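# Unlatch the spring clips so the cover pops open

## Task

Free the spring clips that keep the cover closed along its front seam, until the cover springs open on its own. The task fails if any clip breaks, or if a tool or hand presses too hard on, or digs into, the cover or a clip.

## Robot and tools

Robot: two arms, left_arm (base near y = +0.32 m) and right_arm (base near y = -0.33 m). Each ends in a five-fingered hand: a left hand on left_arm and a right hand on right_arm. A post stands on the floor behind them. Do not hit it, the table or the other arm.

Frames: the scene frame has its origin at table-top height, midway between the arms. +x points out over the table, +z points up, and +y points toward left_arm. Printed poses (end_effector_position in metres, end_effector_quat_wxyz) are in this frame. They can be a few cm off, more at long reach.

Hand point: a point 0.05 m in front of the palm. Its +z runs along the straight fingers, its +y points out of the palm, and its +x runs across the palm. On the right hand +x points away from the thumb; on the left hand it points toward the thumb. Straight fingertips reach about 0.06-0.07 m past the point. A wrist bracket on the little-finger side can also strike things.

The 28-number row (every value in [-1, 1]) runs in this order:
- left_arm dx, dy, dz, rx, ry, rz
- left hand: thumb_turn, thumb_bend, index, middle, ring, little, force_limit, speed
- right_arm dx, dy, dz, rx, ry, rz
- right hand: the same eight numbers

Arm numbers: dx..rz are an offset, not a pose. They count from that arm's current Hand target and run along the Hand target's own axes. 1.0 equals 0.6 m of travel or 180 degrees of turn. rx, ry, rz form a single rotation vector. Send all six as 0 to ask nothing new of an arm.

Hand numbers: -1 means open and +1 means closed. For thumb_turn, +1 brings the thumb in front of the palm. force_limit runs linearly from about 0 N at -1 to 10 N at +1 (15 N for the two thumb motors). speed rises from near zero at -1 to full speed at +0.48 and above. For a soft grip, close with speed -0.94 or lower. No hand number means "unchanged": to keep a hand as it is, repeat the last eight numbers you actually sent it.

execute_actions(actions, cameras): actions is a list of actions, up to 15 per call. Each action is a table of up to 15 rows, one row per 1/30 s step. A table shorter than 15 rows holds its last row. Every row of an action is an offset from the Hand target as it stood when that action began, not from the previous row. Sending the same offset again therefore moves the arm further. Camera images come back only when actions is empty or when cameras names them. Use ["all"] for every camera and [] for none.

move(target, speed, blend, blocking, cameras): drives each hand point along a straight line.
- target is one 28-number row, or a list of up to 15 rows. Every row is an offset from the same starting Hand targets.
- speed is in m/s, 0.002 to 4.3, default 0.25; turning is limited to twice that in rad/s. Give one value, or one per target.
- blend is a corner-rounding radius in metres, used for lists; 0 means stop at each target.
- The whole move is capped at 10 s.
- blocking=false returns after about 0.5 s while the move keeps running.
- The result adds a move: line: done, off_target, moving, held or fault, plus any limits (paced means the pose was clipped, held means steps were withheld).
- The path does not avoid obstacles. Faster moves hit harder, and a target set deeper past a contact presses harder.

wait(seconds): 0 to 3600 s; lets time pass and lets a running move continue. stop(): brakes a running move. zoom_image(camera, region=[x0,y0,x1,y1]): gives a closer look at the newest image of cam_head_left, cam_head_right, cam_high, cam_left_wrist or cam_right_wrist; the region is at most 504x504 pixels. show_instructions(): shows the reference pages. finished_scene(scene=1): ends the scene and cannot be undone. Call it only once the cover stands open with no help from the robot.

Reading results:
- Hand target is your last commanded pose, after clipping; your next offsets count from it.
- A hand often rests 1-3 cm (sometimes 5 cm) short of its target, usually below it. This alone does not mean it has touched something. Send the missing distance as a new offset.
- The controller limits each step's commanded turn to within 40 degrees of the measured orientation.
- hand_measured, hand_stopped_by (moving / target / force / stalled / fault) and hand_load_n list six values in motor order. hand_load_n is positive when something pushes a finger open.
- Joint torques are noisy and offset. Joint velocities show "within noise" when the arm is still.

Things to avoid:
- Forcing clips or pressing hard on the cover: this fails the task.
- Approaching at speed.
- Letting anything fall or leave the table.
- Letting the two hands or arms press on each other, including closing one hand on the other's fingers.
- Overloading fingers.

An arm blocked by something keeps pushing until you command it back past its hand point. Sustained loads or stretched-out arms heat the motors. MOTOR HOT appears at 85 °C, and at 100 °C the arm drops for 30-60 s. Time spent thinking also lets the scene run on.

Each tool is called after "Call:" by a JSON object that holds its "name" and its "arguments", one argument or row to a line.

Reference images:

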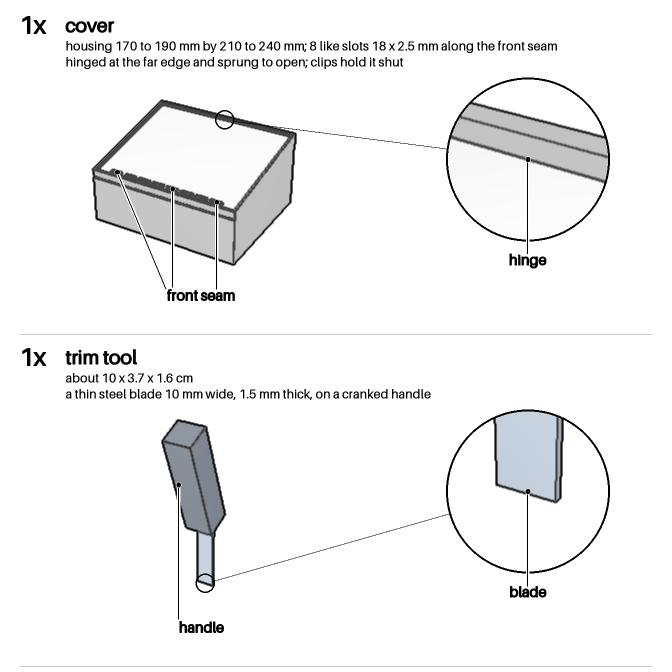

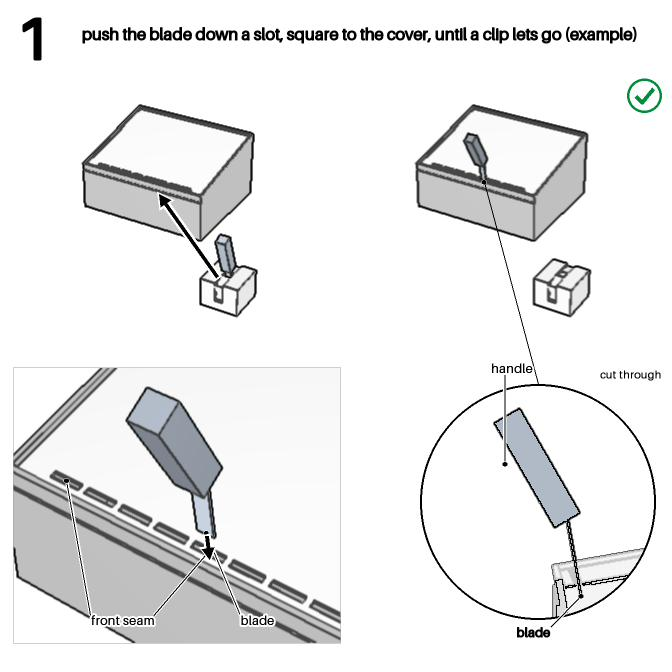

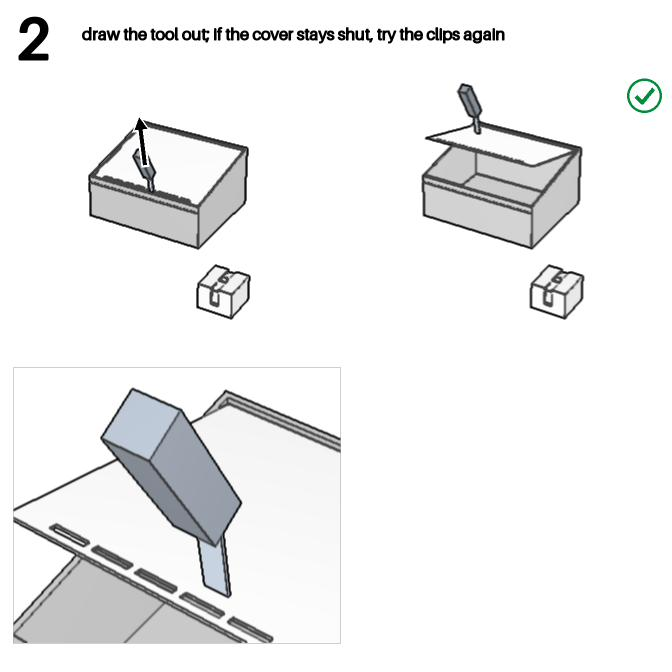

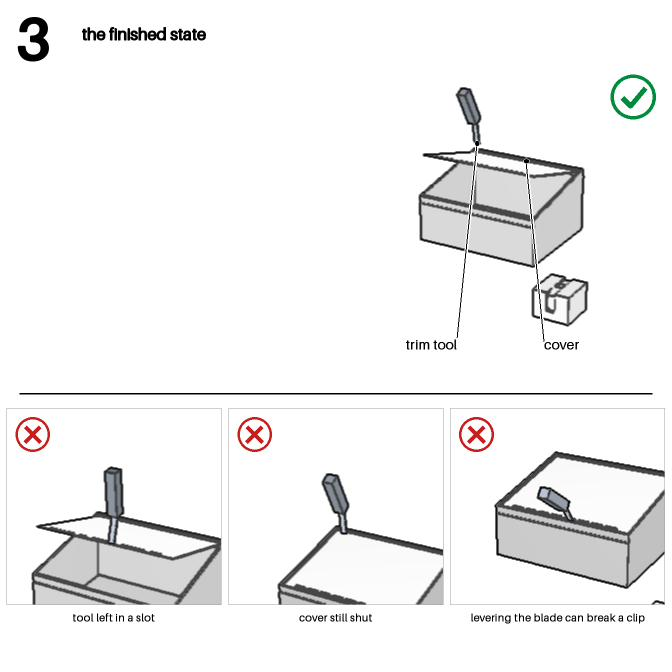

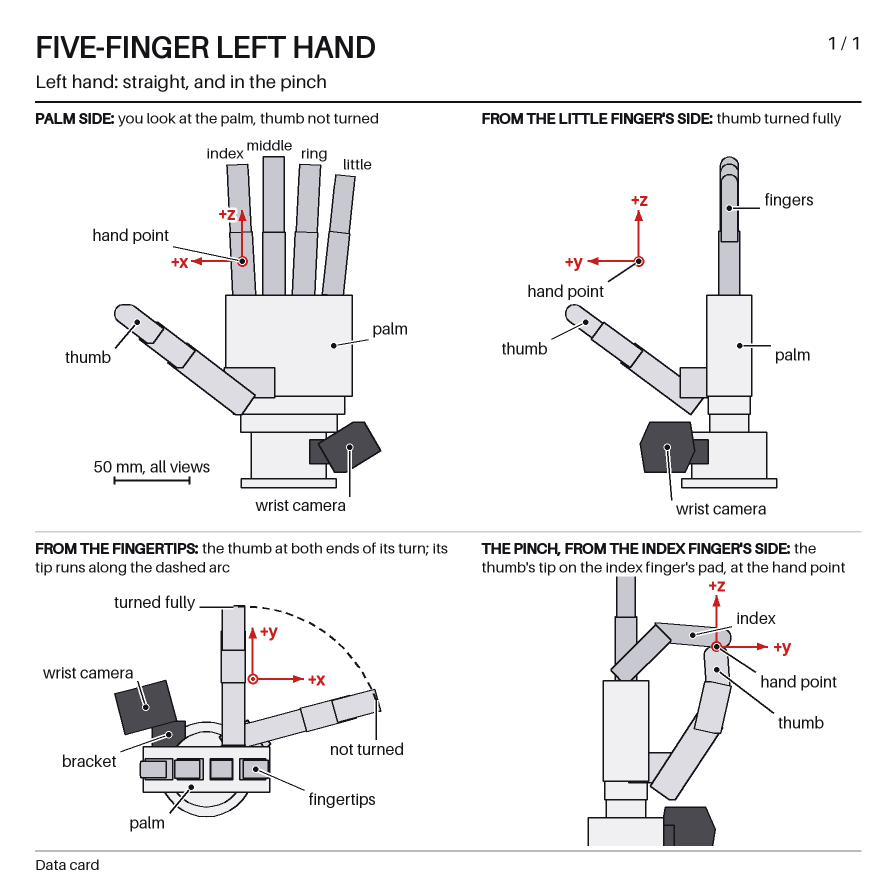

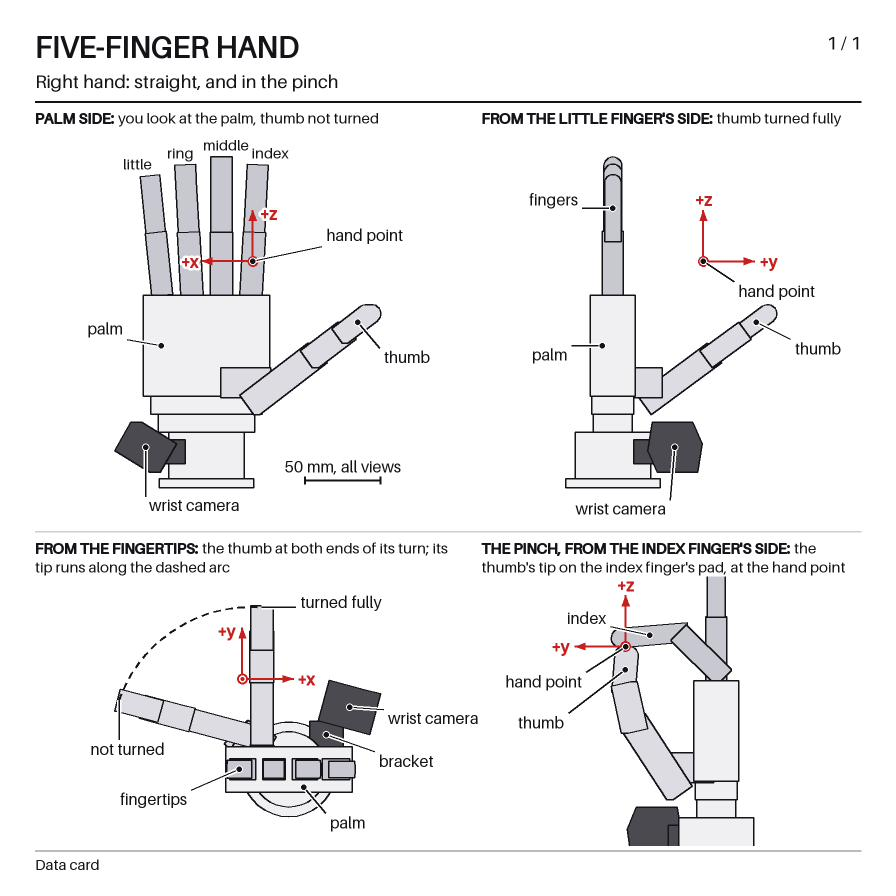

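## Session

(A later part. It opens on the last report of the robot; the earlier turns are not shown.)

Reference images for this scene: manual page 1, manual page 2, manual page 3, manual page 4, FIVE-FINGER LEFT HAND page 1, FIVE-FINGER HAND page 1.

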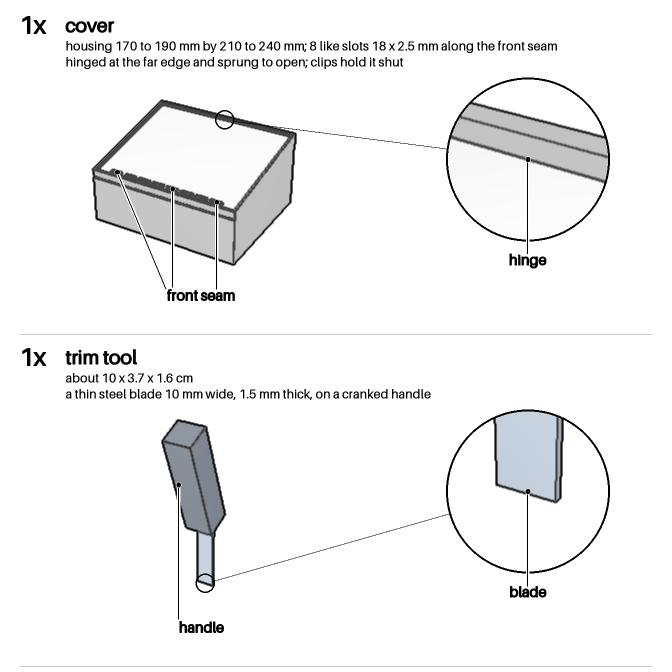

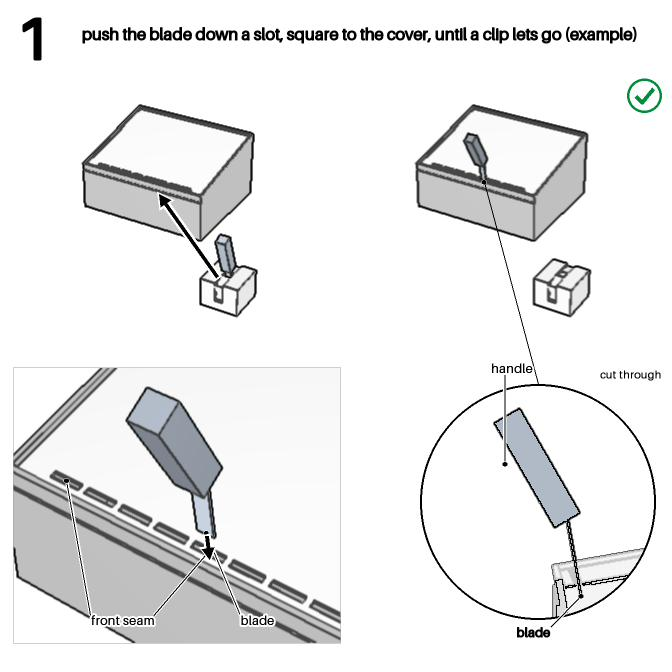

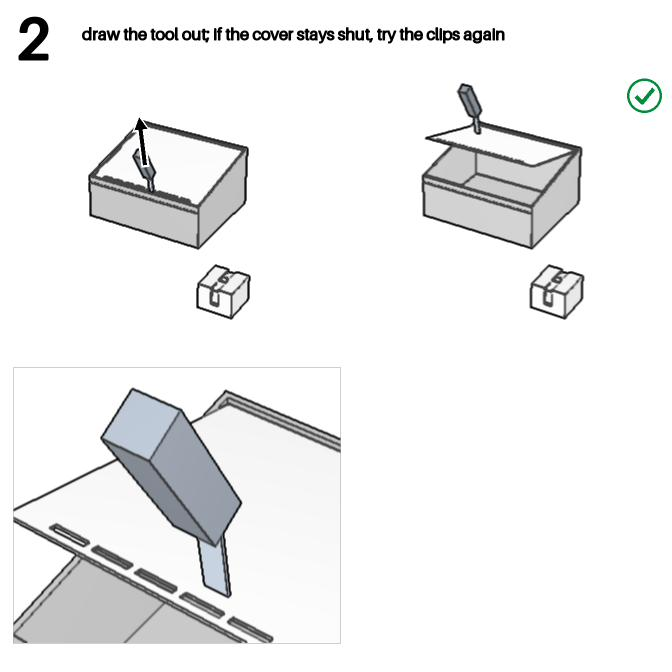

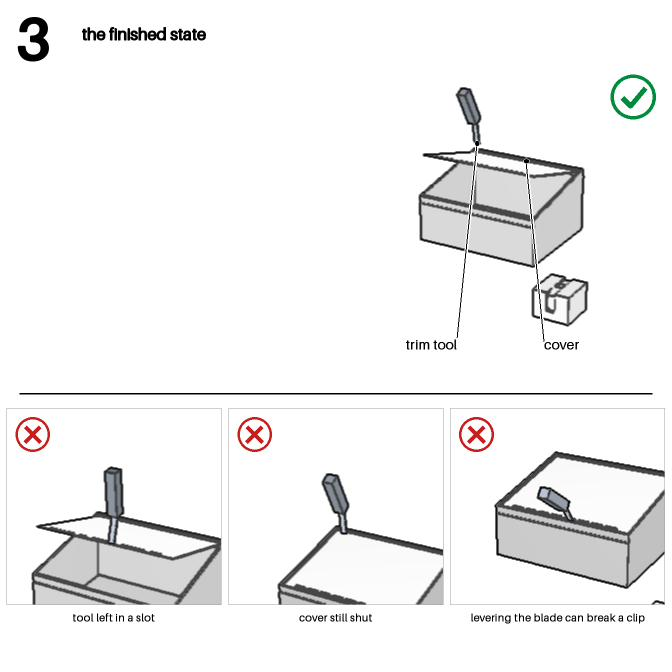

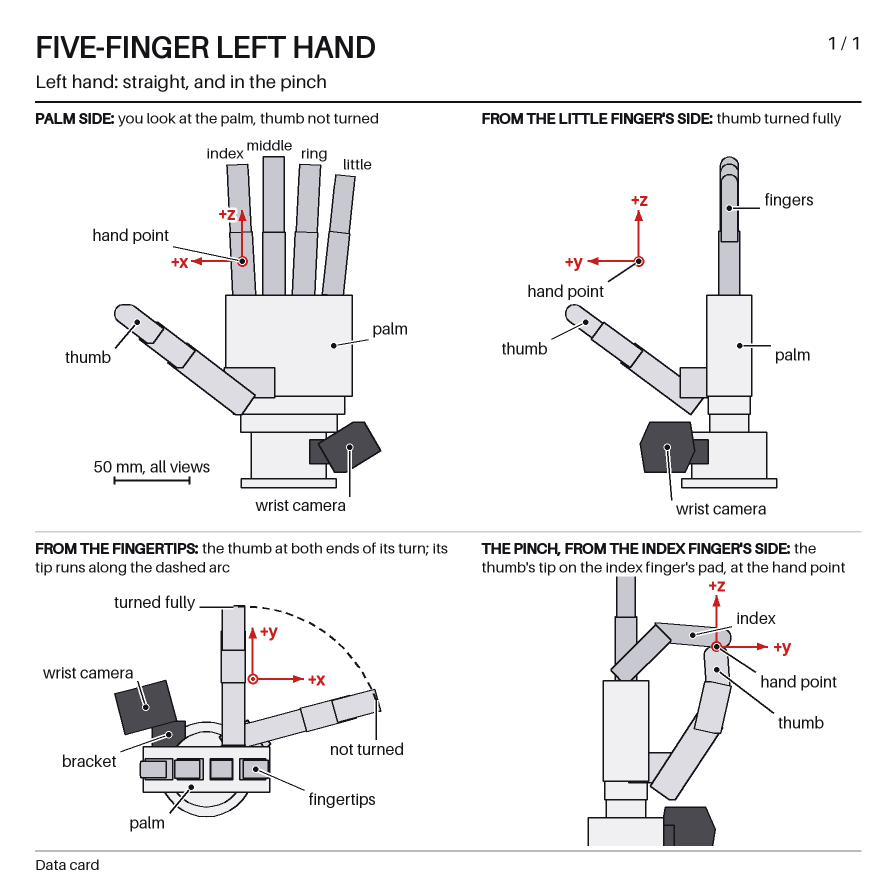

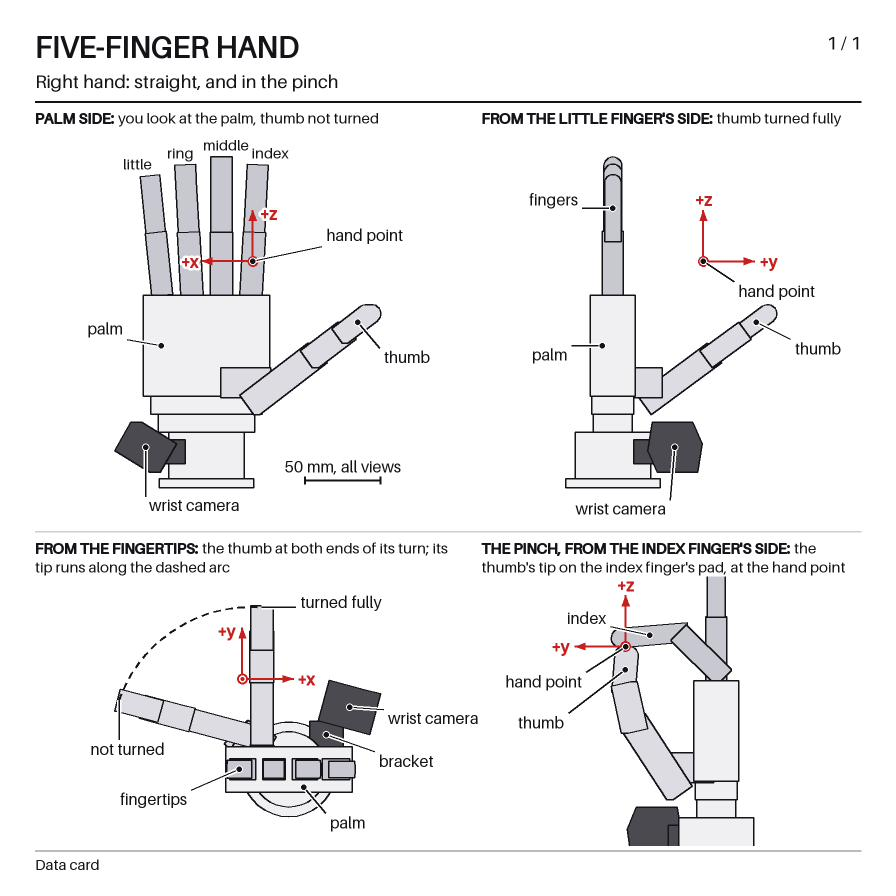

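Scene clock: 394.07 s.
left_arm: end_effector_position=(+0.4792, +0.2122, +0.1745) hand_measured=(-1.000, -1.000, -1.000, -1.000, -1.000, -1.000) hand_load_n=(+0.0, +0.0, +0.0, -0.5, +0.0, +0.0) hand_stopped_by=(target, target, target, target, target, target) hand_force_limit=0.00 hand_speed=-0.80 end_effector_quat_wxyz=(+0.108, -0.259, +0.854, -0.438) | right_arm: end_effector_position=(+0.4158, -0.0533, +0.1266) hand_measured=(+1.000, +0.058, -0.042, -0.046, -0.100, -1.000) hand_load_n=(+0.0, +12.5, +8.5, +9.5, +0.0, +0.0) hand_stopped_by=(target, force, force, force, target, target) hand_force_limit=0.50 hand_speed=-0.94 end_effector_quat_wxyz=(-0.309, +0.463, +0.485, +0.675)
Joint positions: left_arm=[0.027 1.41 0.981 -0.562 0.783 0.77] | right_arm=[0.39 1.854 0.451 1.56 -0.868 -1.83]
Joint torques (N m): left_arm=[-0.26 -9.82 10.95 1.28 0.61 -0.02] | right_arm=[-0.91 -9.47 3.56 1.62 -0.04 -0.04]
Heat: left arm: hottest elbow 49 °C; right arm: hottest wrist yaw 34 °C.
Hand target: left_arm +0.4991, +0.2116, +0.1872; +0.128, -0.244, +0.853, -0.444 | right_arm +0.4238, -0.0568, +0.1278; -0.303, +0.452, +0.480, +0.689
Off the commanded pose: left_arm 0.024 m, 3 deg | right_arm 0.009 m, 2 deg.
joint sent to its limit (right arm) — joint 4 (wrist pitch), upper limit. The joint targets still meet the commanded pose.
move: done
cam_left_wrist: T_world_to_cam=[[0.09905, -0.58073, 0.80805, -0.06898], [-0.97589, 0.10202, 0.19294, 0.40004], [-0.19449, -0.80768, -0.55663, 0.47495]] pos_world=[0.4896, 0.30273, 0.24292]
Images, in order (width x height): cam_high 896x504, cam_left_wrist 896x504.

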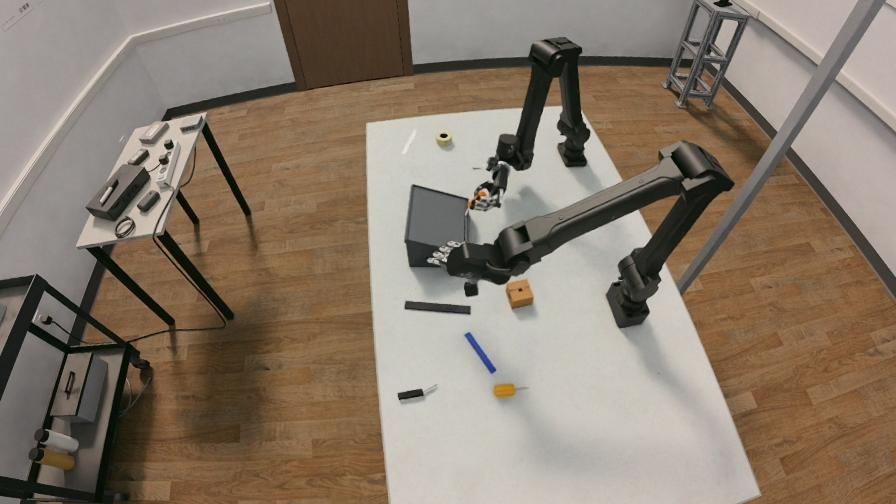

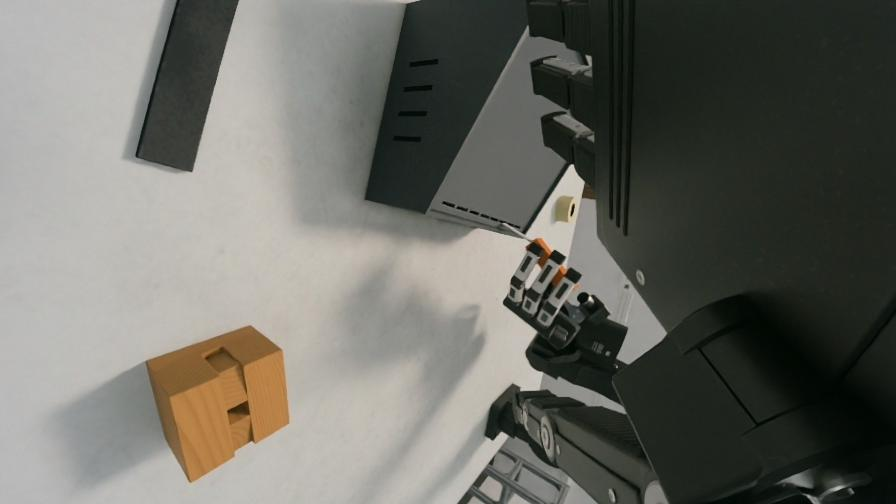

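Call:
{"name": "move", "arguments": {
  "target": [0,0,0,0,0,0,-1,-1,-1,-1,-1,-1,0,-0.8,-0.0020,0.0036,0.0007,0,0,0,1,0.1,0.35,0.35,-0.1,-1,0.5,-0.94],
  "speed": 0.05,
  "cameras": ["cam_left_wrist"]
}}

Call:
{"name": "zoom_image", "arguments": {
  "camera": "cam_left_wrist",
  "region": [486, 203, 536, 243]
}}

Scene clock: 395.23 s.
left_arm: end_effector_position=(+0.4792, +0.2122, +0.1745) hand_measured=(-1.000, -1.000, -1.000, -1.000, -1.000, -1.000) hand_load_n=(+0.0, +0.0, +0.0, +0.0, +0.0, +0.0) hand_stopped_by=(target, target, target, target, target, target) hand_force_limit=0.00 hand_speed=-0.80 end_effector_quat_wxyz=(+0.108, -0.259, +0.854, -0.438) | right_arm: end_effector_position=(+0.4173, -0.0530, +0.1258) hand_measured=(+1.000, +0.058, -0.042, -0.046, -0.100, -1.000) hand_load_n=(+0.0, +12.0, +9.5, +9.0, +0.0, +0.0) hand_stopped_by=(target, force, force, force, target, target) hand_force_limit=0.50 hand_speed=-0.94 end_effector_quat_wxyz=(-0.309, +0.462, +0.486, +0.675)
Joint positions: left_arm=[0.027 1.41 0.981 -0.562 0.783 0.77] | right_arm=[0.388 1.859 0.456 1.56 -0.871 -1.83]
Joint torques (N m): left_arm=[-0.26 -9.7 10.96 1.29 0.62 -0.02] | right_arm=[-1.03 -9.52 3.67 1.65 -0.08 -0.03]
Heat: left arm: hottest elbow 49 °C; right arm: hottest wrist yaw 34 °C.
Hand target: left_arm +0.4991, +0.2116, +0.1872; +0.128, -0.244, +0.853, -0.444 | right_arm +0.4262, -0.0571, +0.1276; -0.303, +0.452, +0.480, +0.689
Off the commanded pose: left_arm 0.024 m, 3 deg | right_arm 0.010 m, 2 deg.
joint sent to its limit (right arm) — joint 4 (wrist pitch), upper limit. The joint targets still meet the commanded pose.
move: done
cam_left_wrist: T_world_to_cam=[[0.09905, -0.58073, 0.80805, -0.06898], [-0.97589, 0.10202, 0.19294, 0.40004], [-0.19449, -0.80768, -0.55663, 0.47495]] pos_world=[0.4896, 0.30273, 0.24292]

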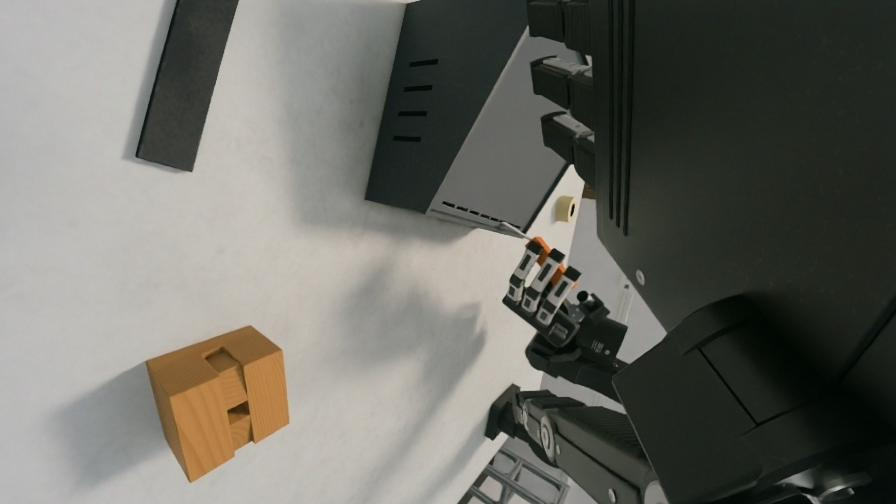

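Scaled by 10.080 from the camera's image (finer frame: 1280x720).

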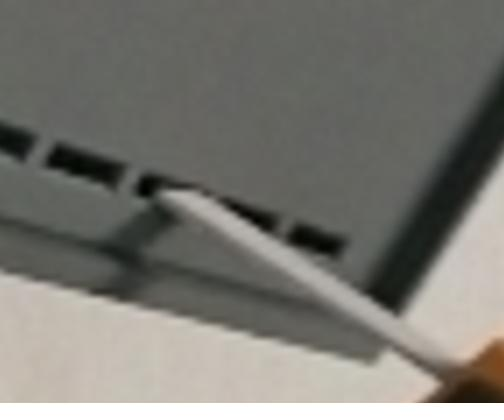

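Call:
{"name": "move", "arguments": {
  "target": [0,0,0,0,0,0,-1,-1,-1,-1,-1,-1,0,-0.8,-0.0067,0.0011,0.0000,0,0,0,1,0.1,0.35,0.35,-0.1,-1,0.5,-0.94],
  "speed": 0.04,
  "cameras": ["cam_left_wrist"]
}}

Call:
{"name": "zoom_image", "arguments": {
  "camera": "cam_left_wrist",
  "region": [486, 203, 536, 243]
}}

Scene clock: 396.27 s.
left_arm: end_effector_position=(+0.4792, +0.2122, +0.1745) hand_measured=(-1.000, -1.000, -1.000, -1.000, -1.000, -1.000) hand_load_n=(-0.5, +0.0, +0.0, +0.0, +0.5, +0.0) hand_stopped_by=(target, target, target, target, target, target) hand_force_limit=0.00 hand_speed=-0.80 end_effector_quat_wxyz=(+0.108, -0.259, +0.854, -0.438) | right_arm: end_effector_position=(+0.4192, -0.0530, +0.1216) hand_measured=(+1.000, +0.058, -0.042, -0.046, -0.100, -1.000) hand_load_n=(+0.0, +12.5, +9.0, +9.0, +0.0, +0.0) hand_stopped_by=(target, force, force, force, target, target) hand_force_limit=0.50 hand_speed=-0.94 end_effector_quat_wxyz=(-0.310, +0.465, +0.486, +0.672)
Joint positions: left_arm=[0.027 1.41 0.981 -0.562 0.783 0.77] | right_arm=[0.386 1.871 0.462 1.56 -0.874 -1.83]
Joint torques (N m): left_arm=[-0.32 -9.76 10.96 1.28 0.61 -0.02] | right_arm=[-1.08 -9.82 3.66 1.65 -0.09 -0.06]
Heat: left arm: hottest elbow 49 °C; right arm: hottest wrist yaw 34 °C.
Hand target: left_arm +0.4991, +0.2116, +0.1872; +0.128, -0.244, +0.853, -0.444 | right_arm +0.4284, -0.0573, +0.1241; -0.303, +0.452, +0.480, +0.689
Off the commanded pose: left_arm 0.024 m, 3 deg | right_arm 0.011 m, 3 deg.
joint sent to its limit (right arm) — joint 4 (wrist pitch), upper limit. The joint targets still meet the commanded pose.
move: off_target (right_arm)
cam_left_wrist: T_world_to_cam=[[0.09905, -0.58073, 0.80805, -0.06898], [-0.97589, 0.10202, 0.19294, 0.40004], [-0.19449, -0.80768, -0.55663, 0.47495]] pos_world=[0.4896, 0.30273, 0.24292]

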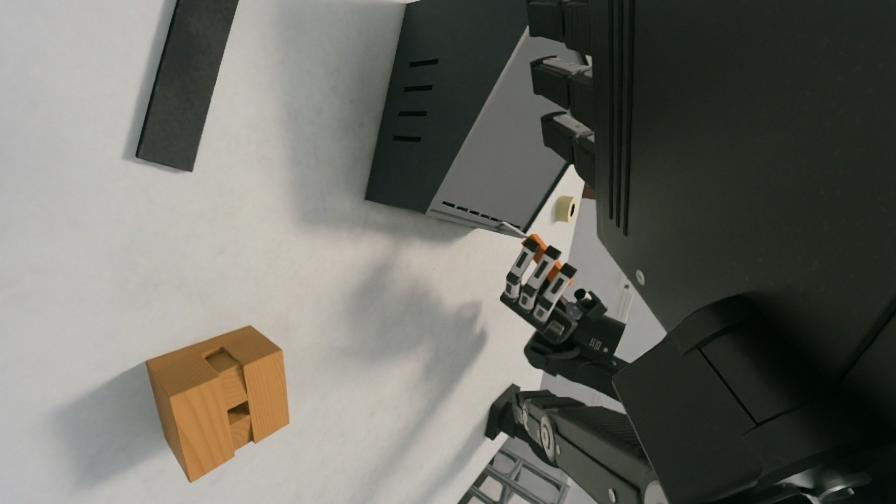

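Scaled by 10.080 from the camera's image (finer frame: 1280x720).

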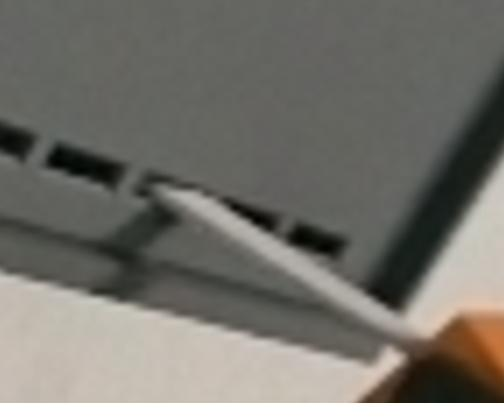

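Call:
{"name": "move", "arguments": {
  "target": [0,0,0,0,0,0,-1,-1,-1,-1,-1,-1,0,-0.8,-0.0055,0.0004,-0.0001,0,0,0,1,0.1,0.35,0.35,-0.1,-1,0.5,-0.94],
  "speed": 0.04,
  "cameras": ["cam_left_wrist"]
}}

Call:
{"name": "zoom_image", "arguments": {
  "camera": "cam_left_wrist",
  "region": [486, 203, 536, 243]
}}

Scene clock: 397.23 s.
left_arm: end_effector_position=(+0.4792, +0.2122, +0.1745) hand_measured=(-1.000, -1.000, -1.000, -1.000, -1.000, -1.000) hand_load_n=(+0.0, +0.0, +0.0, +0.0, +0.0, +0.0) hand_stopped_by=(target, target, target, target, target, target) hand_force_limit=0.00 hand_speed=-0.80 end_effector_quat_wxyz=(+0.108, -0.259, +0.854, -0.438) | right_arm: end_effector_position=(+0.4205, -0.0531, +0.1184) hand_measured=(+1.000, +0.058, -0.042, -0.046, -0.100, -1.000) hand_load_n=(+0.0, +12.5, +9.5, +9.0, +0.0, +0.0) hand_stopped_by=(target, force, force, force, target, target) hand_force_limit=0.50 hand_speed=-0.94 end_effector_quat_wxyz=(-0.311, +0.466, +0.486, +0.671)
Joint positions: left_arm=[0.027 1.41 0.981 -0.562 0.783 0.77] | right_arm=[0.384 1.88 0.465 1.56 -0.876 -1.83]
Joint torques (N m): left_arm=[-0.21 -9.76 10.96 1.29 0.62 -0.02] | right_arm=[-1.2 -9.76 3.63 1.65 -0.09 -0.09]
Heat: left arm: hottest elbow 49 °C; right arm: hottest wrist yaw 34 °C.
Hand target: left_arm +0.4991, +0.2116, +0.1872; +0.128, -0.244, +0.853, -0.444 | right_arm +0.4299, -0.0576, +0.1211; -0.303, +0.452, +0.480, +0.688
Off the commanded pose: left_arm 0.024 m, 3 deg | right_arm 0.011 m, 3 deg.
joint sent to its limit (right arm) — joint 4 (wrist pitch), upper limit. The joint targets still meet the commanded pose.
move: off_target (right_arm)
cam_left_wrist: T_world_to_cam=[[0.09905, -0.58073, 0.80805, -0.06898], [-0.97589, 0.10202, 0.19294, 0.40004], [-0.19449, -0.80768, -0.55663, 0.47495]] pos_world=[0.4896, 0.30273, 0.24292]

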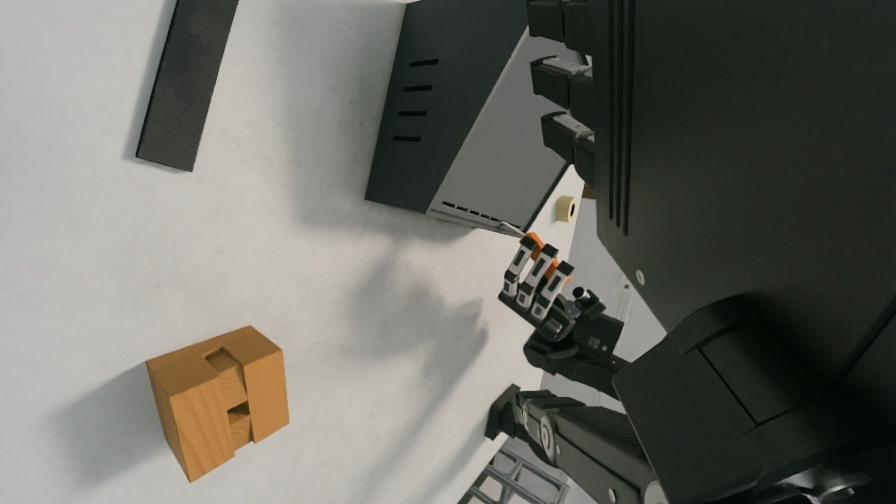

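Scaled by 10.080 from the camera's image (finer frame: 1280x720).

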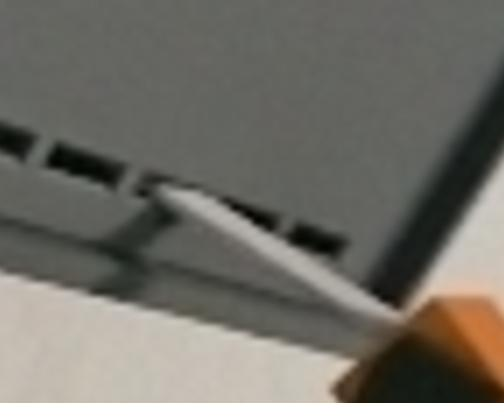

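Call:
{"name": "move", "arguments": {
  "target": [0,0,0,0,0,0,-1,-1,-1,-1,-1,-1,0,-0.8,-0.0062,-0.0001,-0.0002,0,0,0,1,0.1,0.35,0.35,-0.1,-1,0.5,-0.94],
  "speed": 0.03,
  "cameras": ["cam_left_wrist"]
}}

Call:
{"name": "zoom_image", "arguments": {
  "camera": "cam_left_wrist",
  "region": [486, 203, 536, 243]
}}

Scene clock: 401.40 s.
left_arm: end_effector_position=(+0.4792, +0.2122, +0.1745) hand_measured=(-1.000, -1.000, -1.000, -1.000, -1.000, -1.000) hand_load_n=(-0.5, +0.0, +0.0, +0.0, +0.0, +0.0) hand_stopped_by=(target, target, target, target, target, target) hand_force_limit=0.00 hand_speed=-0.80 end_effector_quat_wxyz=(+0.108, -0.259, +0.854, -0.438) | right_arm: end_effector_position=(+0.4211, -0.0529, +0.1168) hand_measured=(+1.000, +0.058, -0.042, -0.046, -0.100, -1.000) hand_load_n=(+0.0, +12.5, +9.0, +9.5, +0.0, +0.0) hand_stopped_by=(target, force, force, force, target, target) hand_force_limit=0.50 hand_speed=-0.94 end_effector_quat_wxyz=(-0.310, +0.465, +0.488, +0.670)
Joint positions: left_arm=[0.027 1.41 0.981 -0.562 0.783 0.77] | right_arm=[0.383 1.885 0.468 1.56 -0.88 -1.837]
Joint torques (N m): left_arm=[-0.32 -9.76 10.96 1.28 0.61 -0.02] | right_arm=[-1.2 -9.58 3.71 1.65 -0.04 -0.02]
Heat: left arm: hottest elbow 49 °C; right arm: hottest wrist yaw 34 °C.
Hand target: left_arm +0.4991, +0.2116, +0.1872; +0.128, -0.244, +0.853, -0.444 | right_arm +0.4313, -0.0578, +0.1177; -0.303, +0.452, +0.480, +0.688
Off the commanded pose: left_arm 0.024 m, 3 deg | right_arm 0.011 m, 3 deg.
joint sent to its limit (right arm) — joint 4 (wrist pitch), upper limit. The joint targets still meet the commanded pose.
move: off_target (right_arm)
cam_left_wrist: T_world_to_cam=[[0.09905, -0.58073, 0.80805, -0.06898], [-0.97589, 0.10202, 0.19294, 0.40004], [-0.19449, -0.80768, -0.55663, 0.47495]] pos_world=[0.4896, 0.30273, 0.24292]

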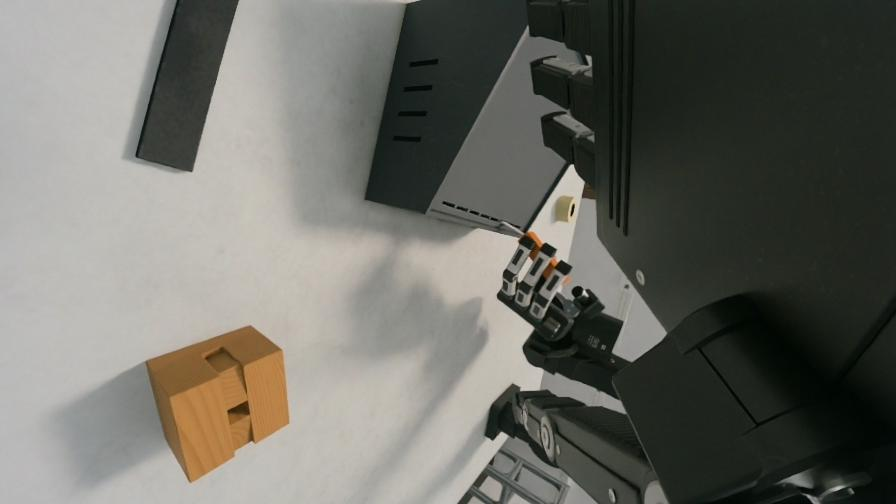

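Scaled by 10.080 from the camera's image (finer frame: 1280x720).

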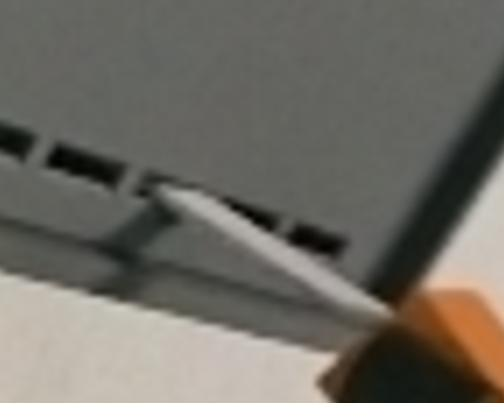

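Call:
{"name": "move", "arguments": {
  "target": [0,0,0,0,0,0,-1,-1,-1,-1,-1,-1,0,-0.8,-0.0062,-0.0001,-0.0002,0,0,0,1,0.1,0.35,0.35,-0.1,-1,0.5,-0.94],
  "speed": 0.03,
  "cameras": ["cam_left_wrist"]
}}

Call:
{"name": "zoom_image", "arguments": {
  "camera": "cam_left_wrist",
  "region": [486, 203, 536, 243]
}}

Scene clock: 402.70 s.
left_arm: end_effector_position=(+0.4792, +0.2122, +0.1745) hand_measured=(-1.000, -1.000, -1.000, -1.000, -1.000, -1.000) hand_load_n=(-0.5, +0.0, +0.0, +0.0, +0.0, +0.0) hand_stopped_by=(target, target, target, target, target, target) hand_force_limit=0.00 hand_speed=-0.80 end_effector_quat_wxyz=(+0.108, -0.259, +0.854, -0.438) | right_arm: end_effector_position=(+0.4210, -0.0522, +0.1162) hand_measured=(+1.000, +0.058, -0.042, -0.046, -0.100, -1.000) hand_load_n=(-1.0, +12.5, +7.5, +10.0, +0.0, +0.0) hand_stopped_by=(target, force, force, force, target, target) hand_force_limit=0.50 hand_speed=-0.94 end_effector_quat_wxyz=(-0.308, +0.462, +0.491, +0.671)
Joint positions: left_arm=[0.027 1.41 0.981 -0.562 0.783 0.77] | right_arm=[0.382 1.891 0.47 1.564 -0.885 -1.845]
Joint torques (N m): left_arm=[-0.26 -9.76 10.97 1.28 0.61 -0.02] | right_arm=[-1.38 -9.23 3.82 1.48 0.07 -0.02]
Heat: left arm: hottest elbow 49 °C; right arm: hottest wrist yaw 34 °C.
Hand target: left_arm +0.4991, +0.2116, +0.1872; +0.128, -0.244, +0.853, -0.444 | right_arm +0.4328, -0.0579, +0.1143; -0.303, +0.452, +0.480, +0.688
Off the commanded pose: left_arm 0.024 m, 3 deg | right_arm 0.013 m, 3 deg.
joint sent to its limit (right arm) — joint 4 (wrist pitch), upper limit. The joint targets still meet the commanded pose.
move: off_target (right_arm)
cam_left_wrist: T_world_to_cam=[[0.09905, -0.58073, 0.80805, -0.06898], [-0.97589, 0.10202, 0.19294, 0.40004], [-0.19449, -0.80768, -0.55663, 0.47495]] pos_world=[0.4896, 0.30273, 0.24292]

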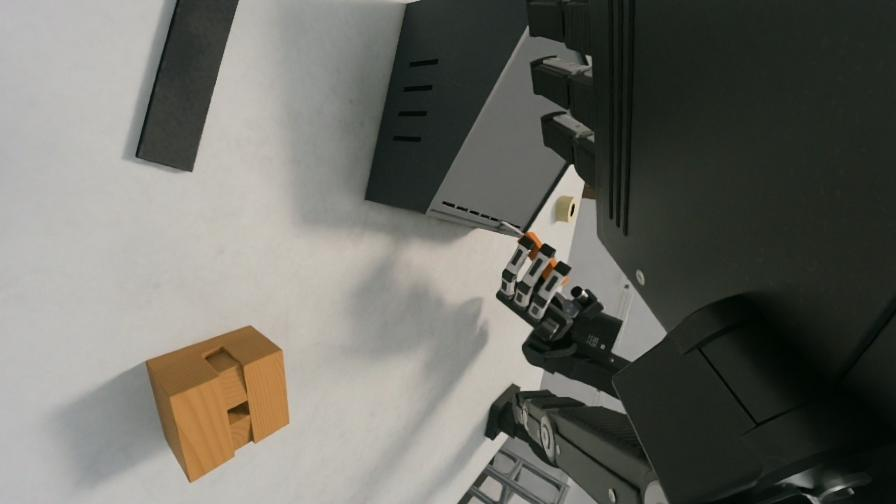

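Scaled by 10.080 from the camera's image (finer frame: 1280x720).

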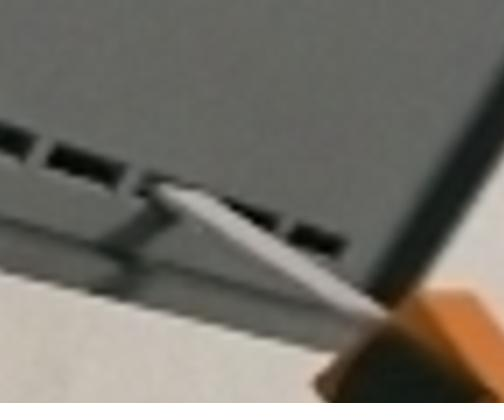

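Call:
{"name": "show_instructions", "arguments": {

}}

Reference images for this scene: manual page 1, manual page 2, manual page 3, manual page 4, FIVE-FINGER LEFT HAND page 1, FIVE-FINGER HAND page 1.

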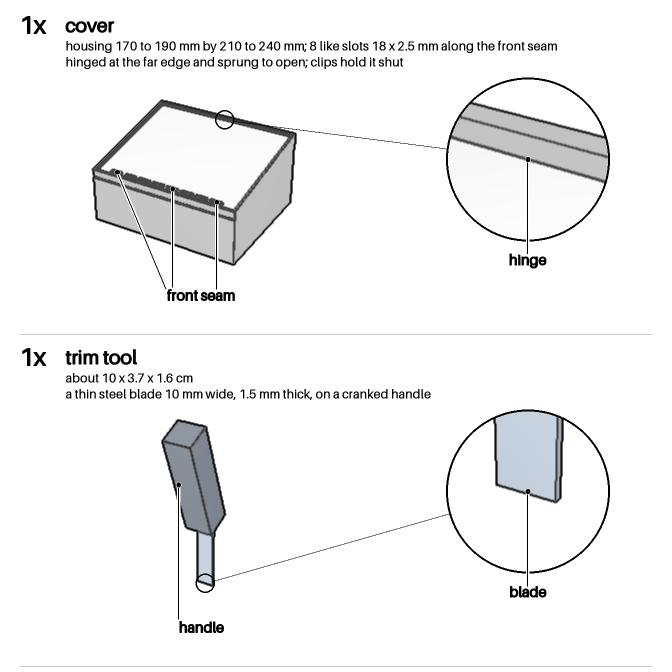

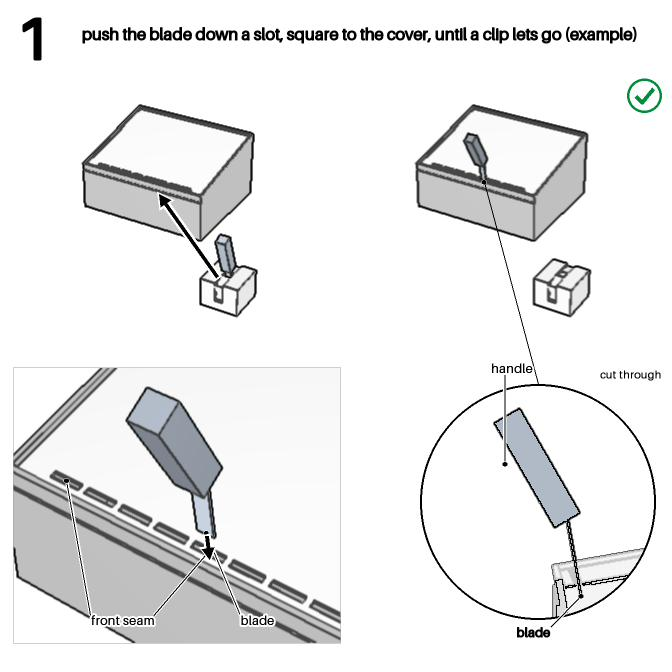

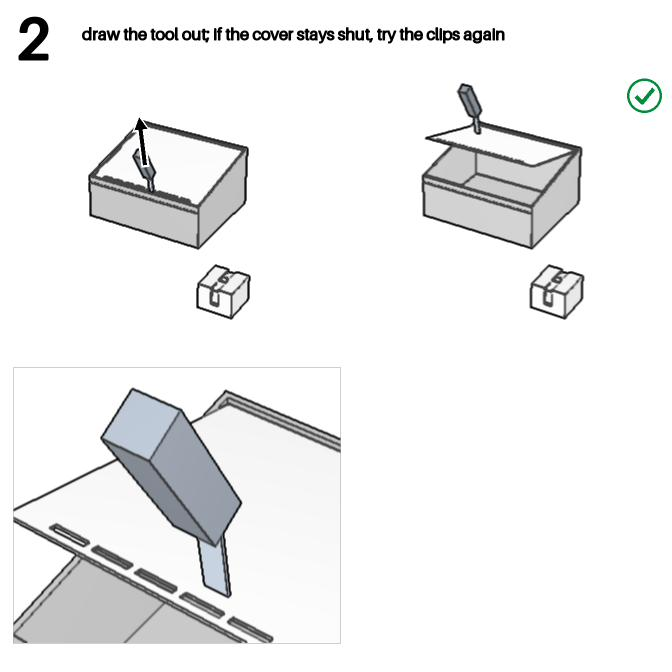

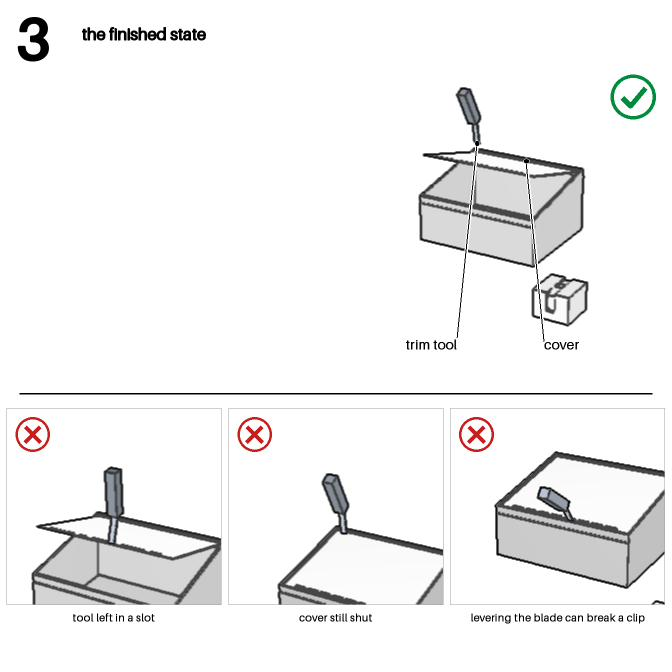

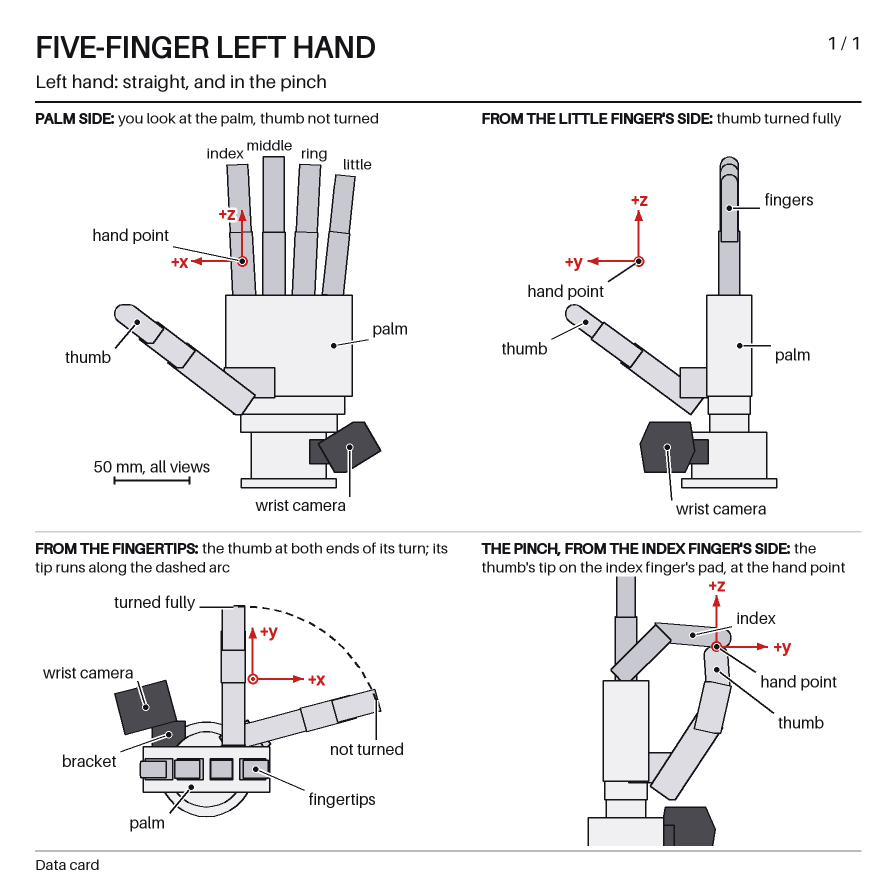

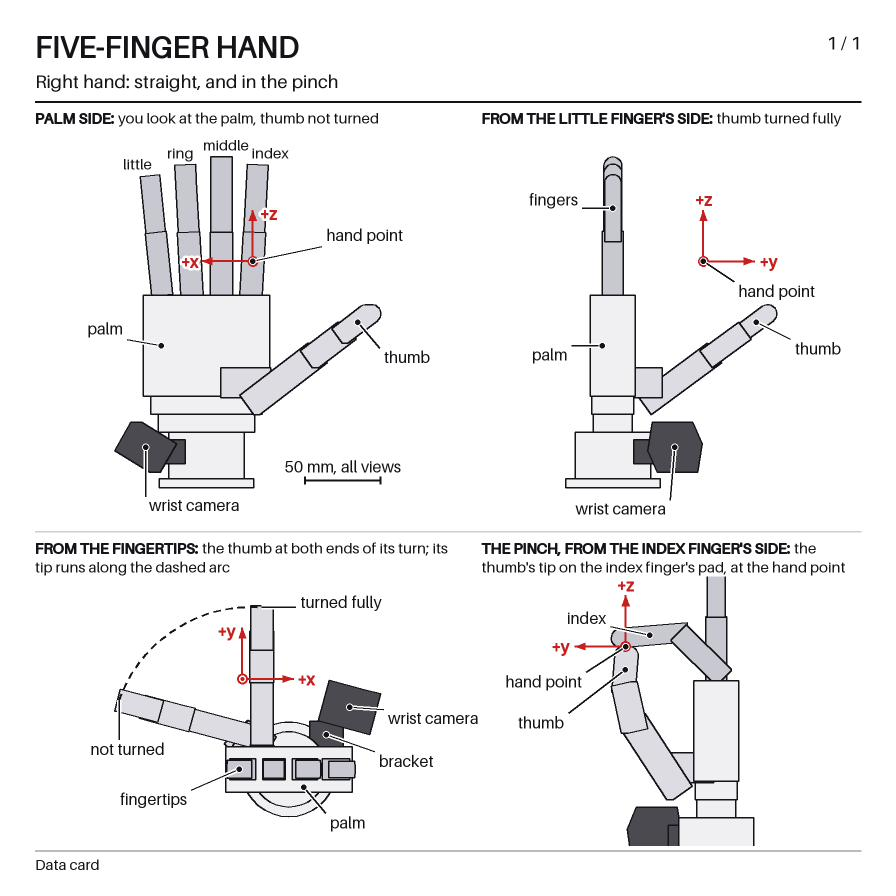

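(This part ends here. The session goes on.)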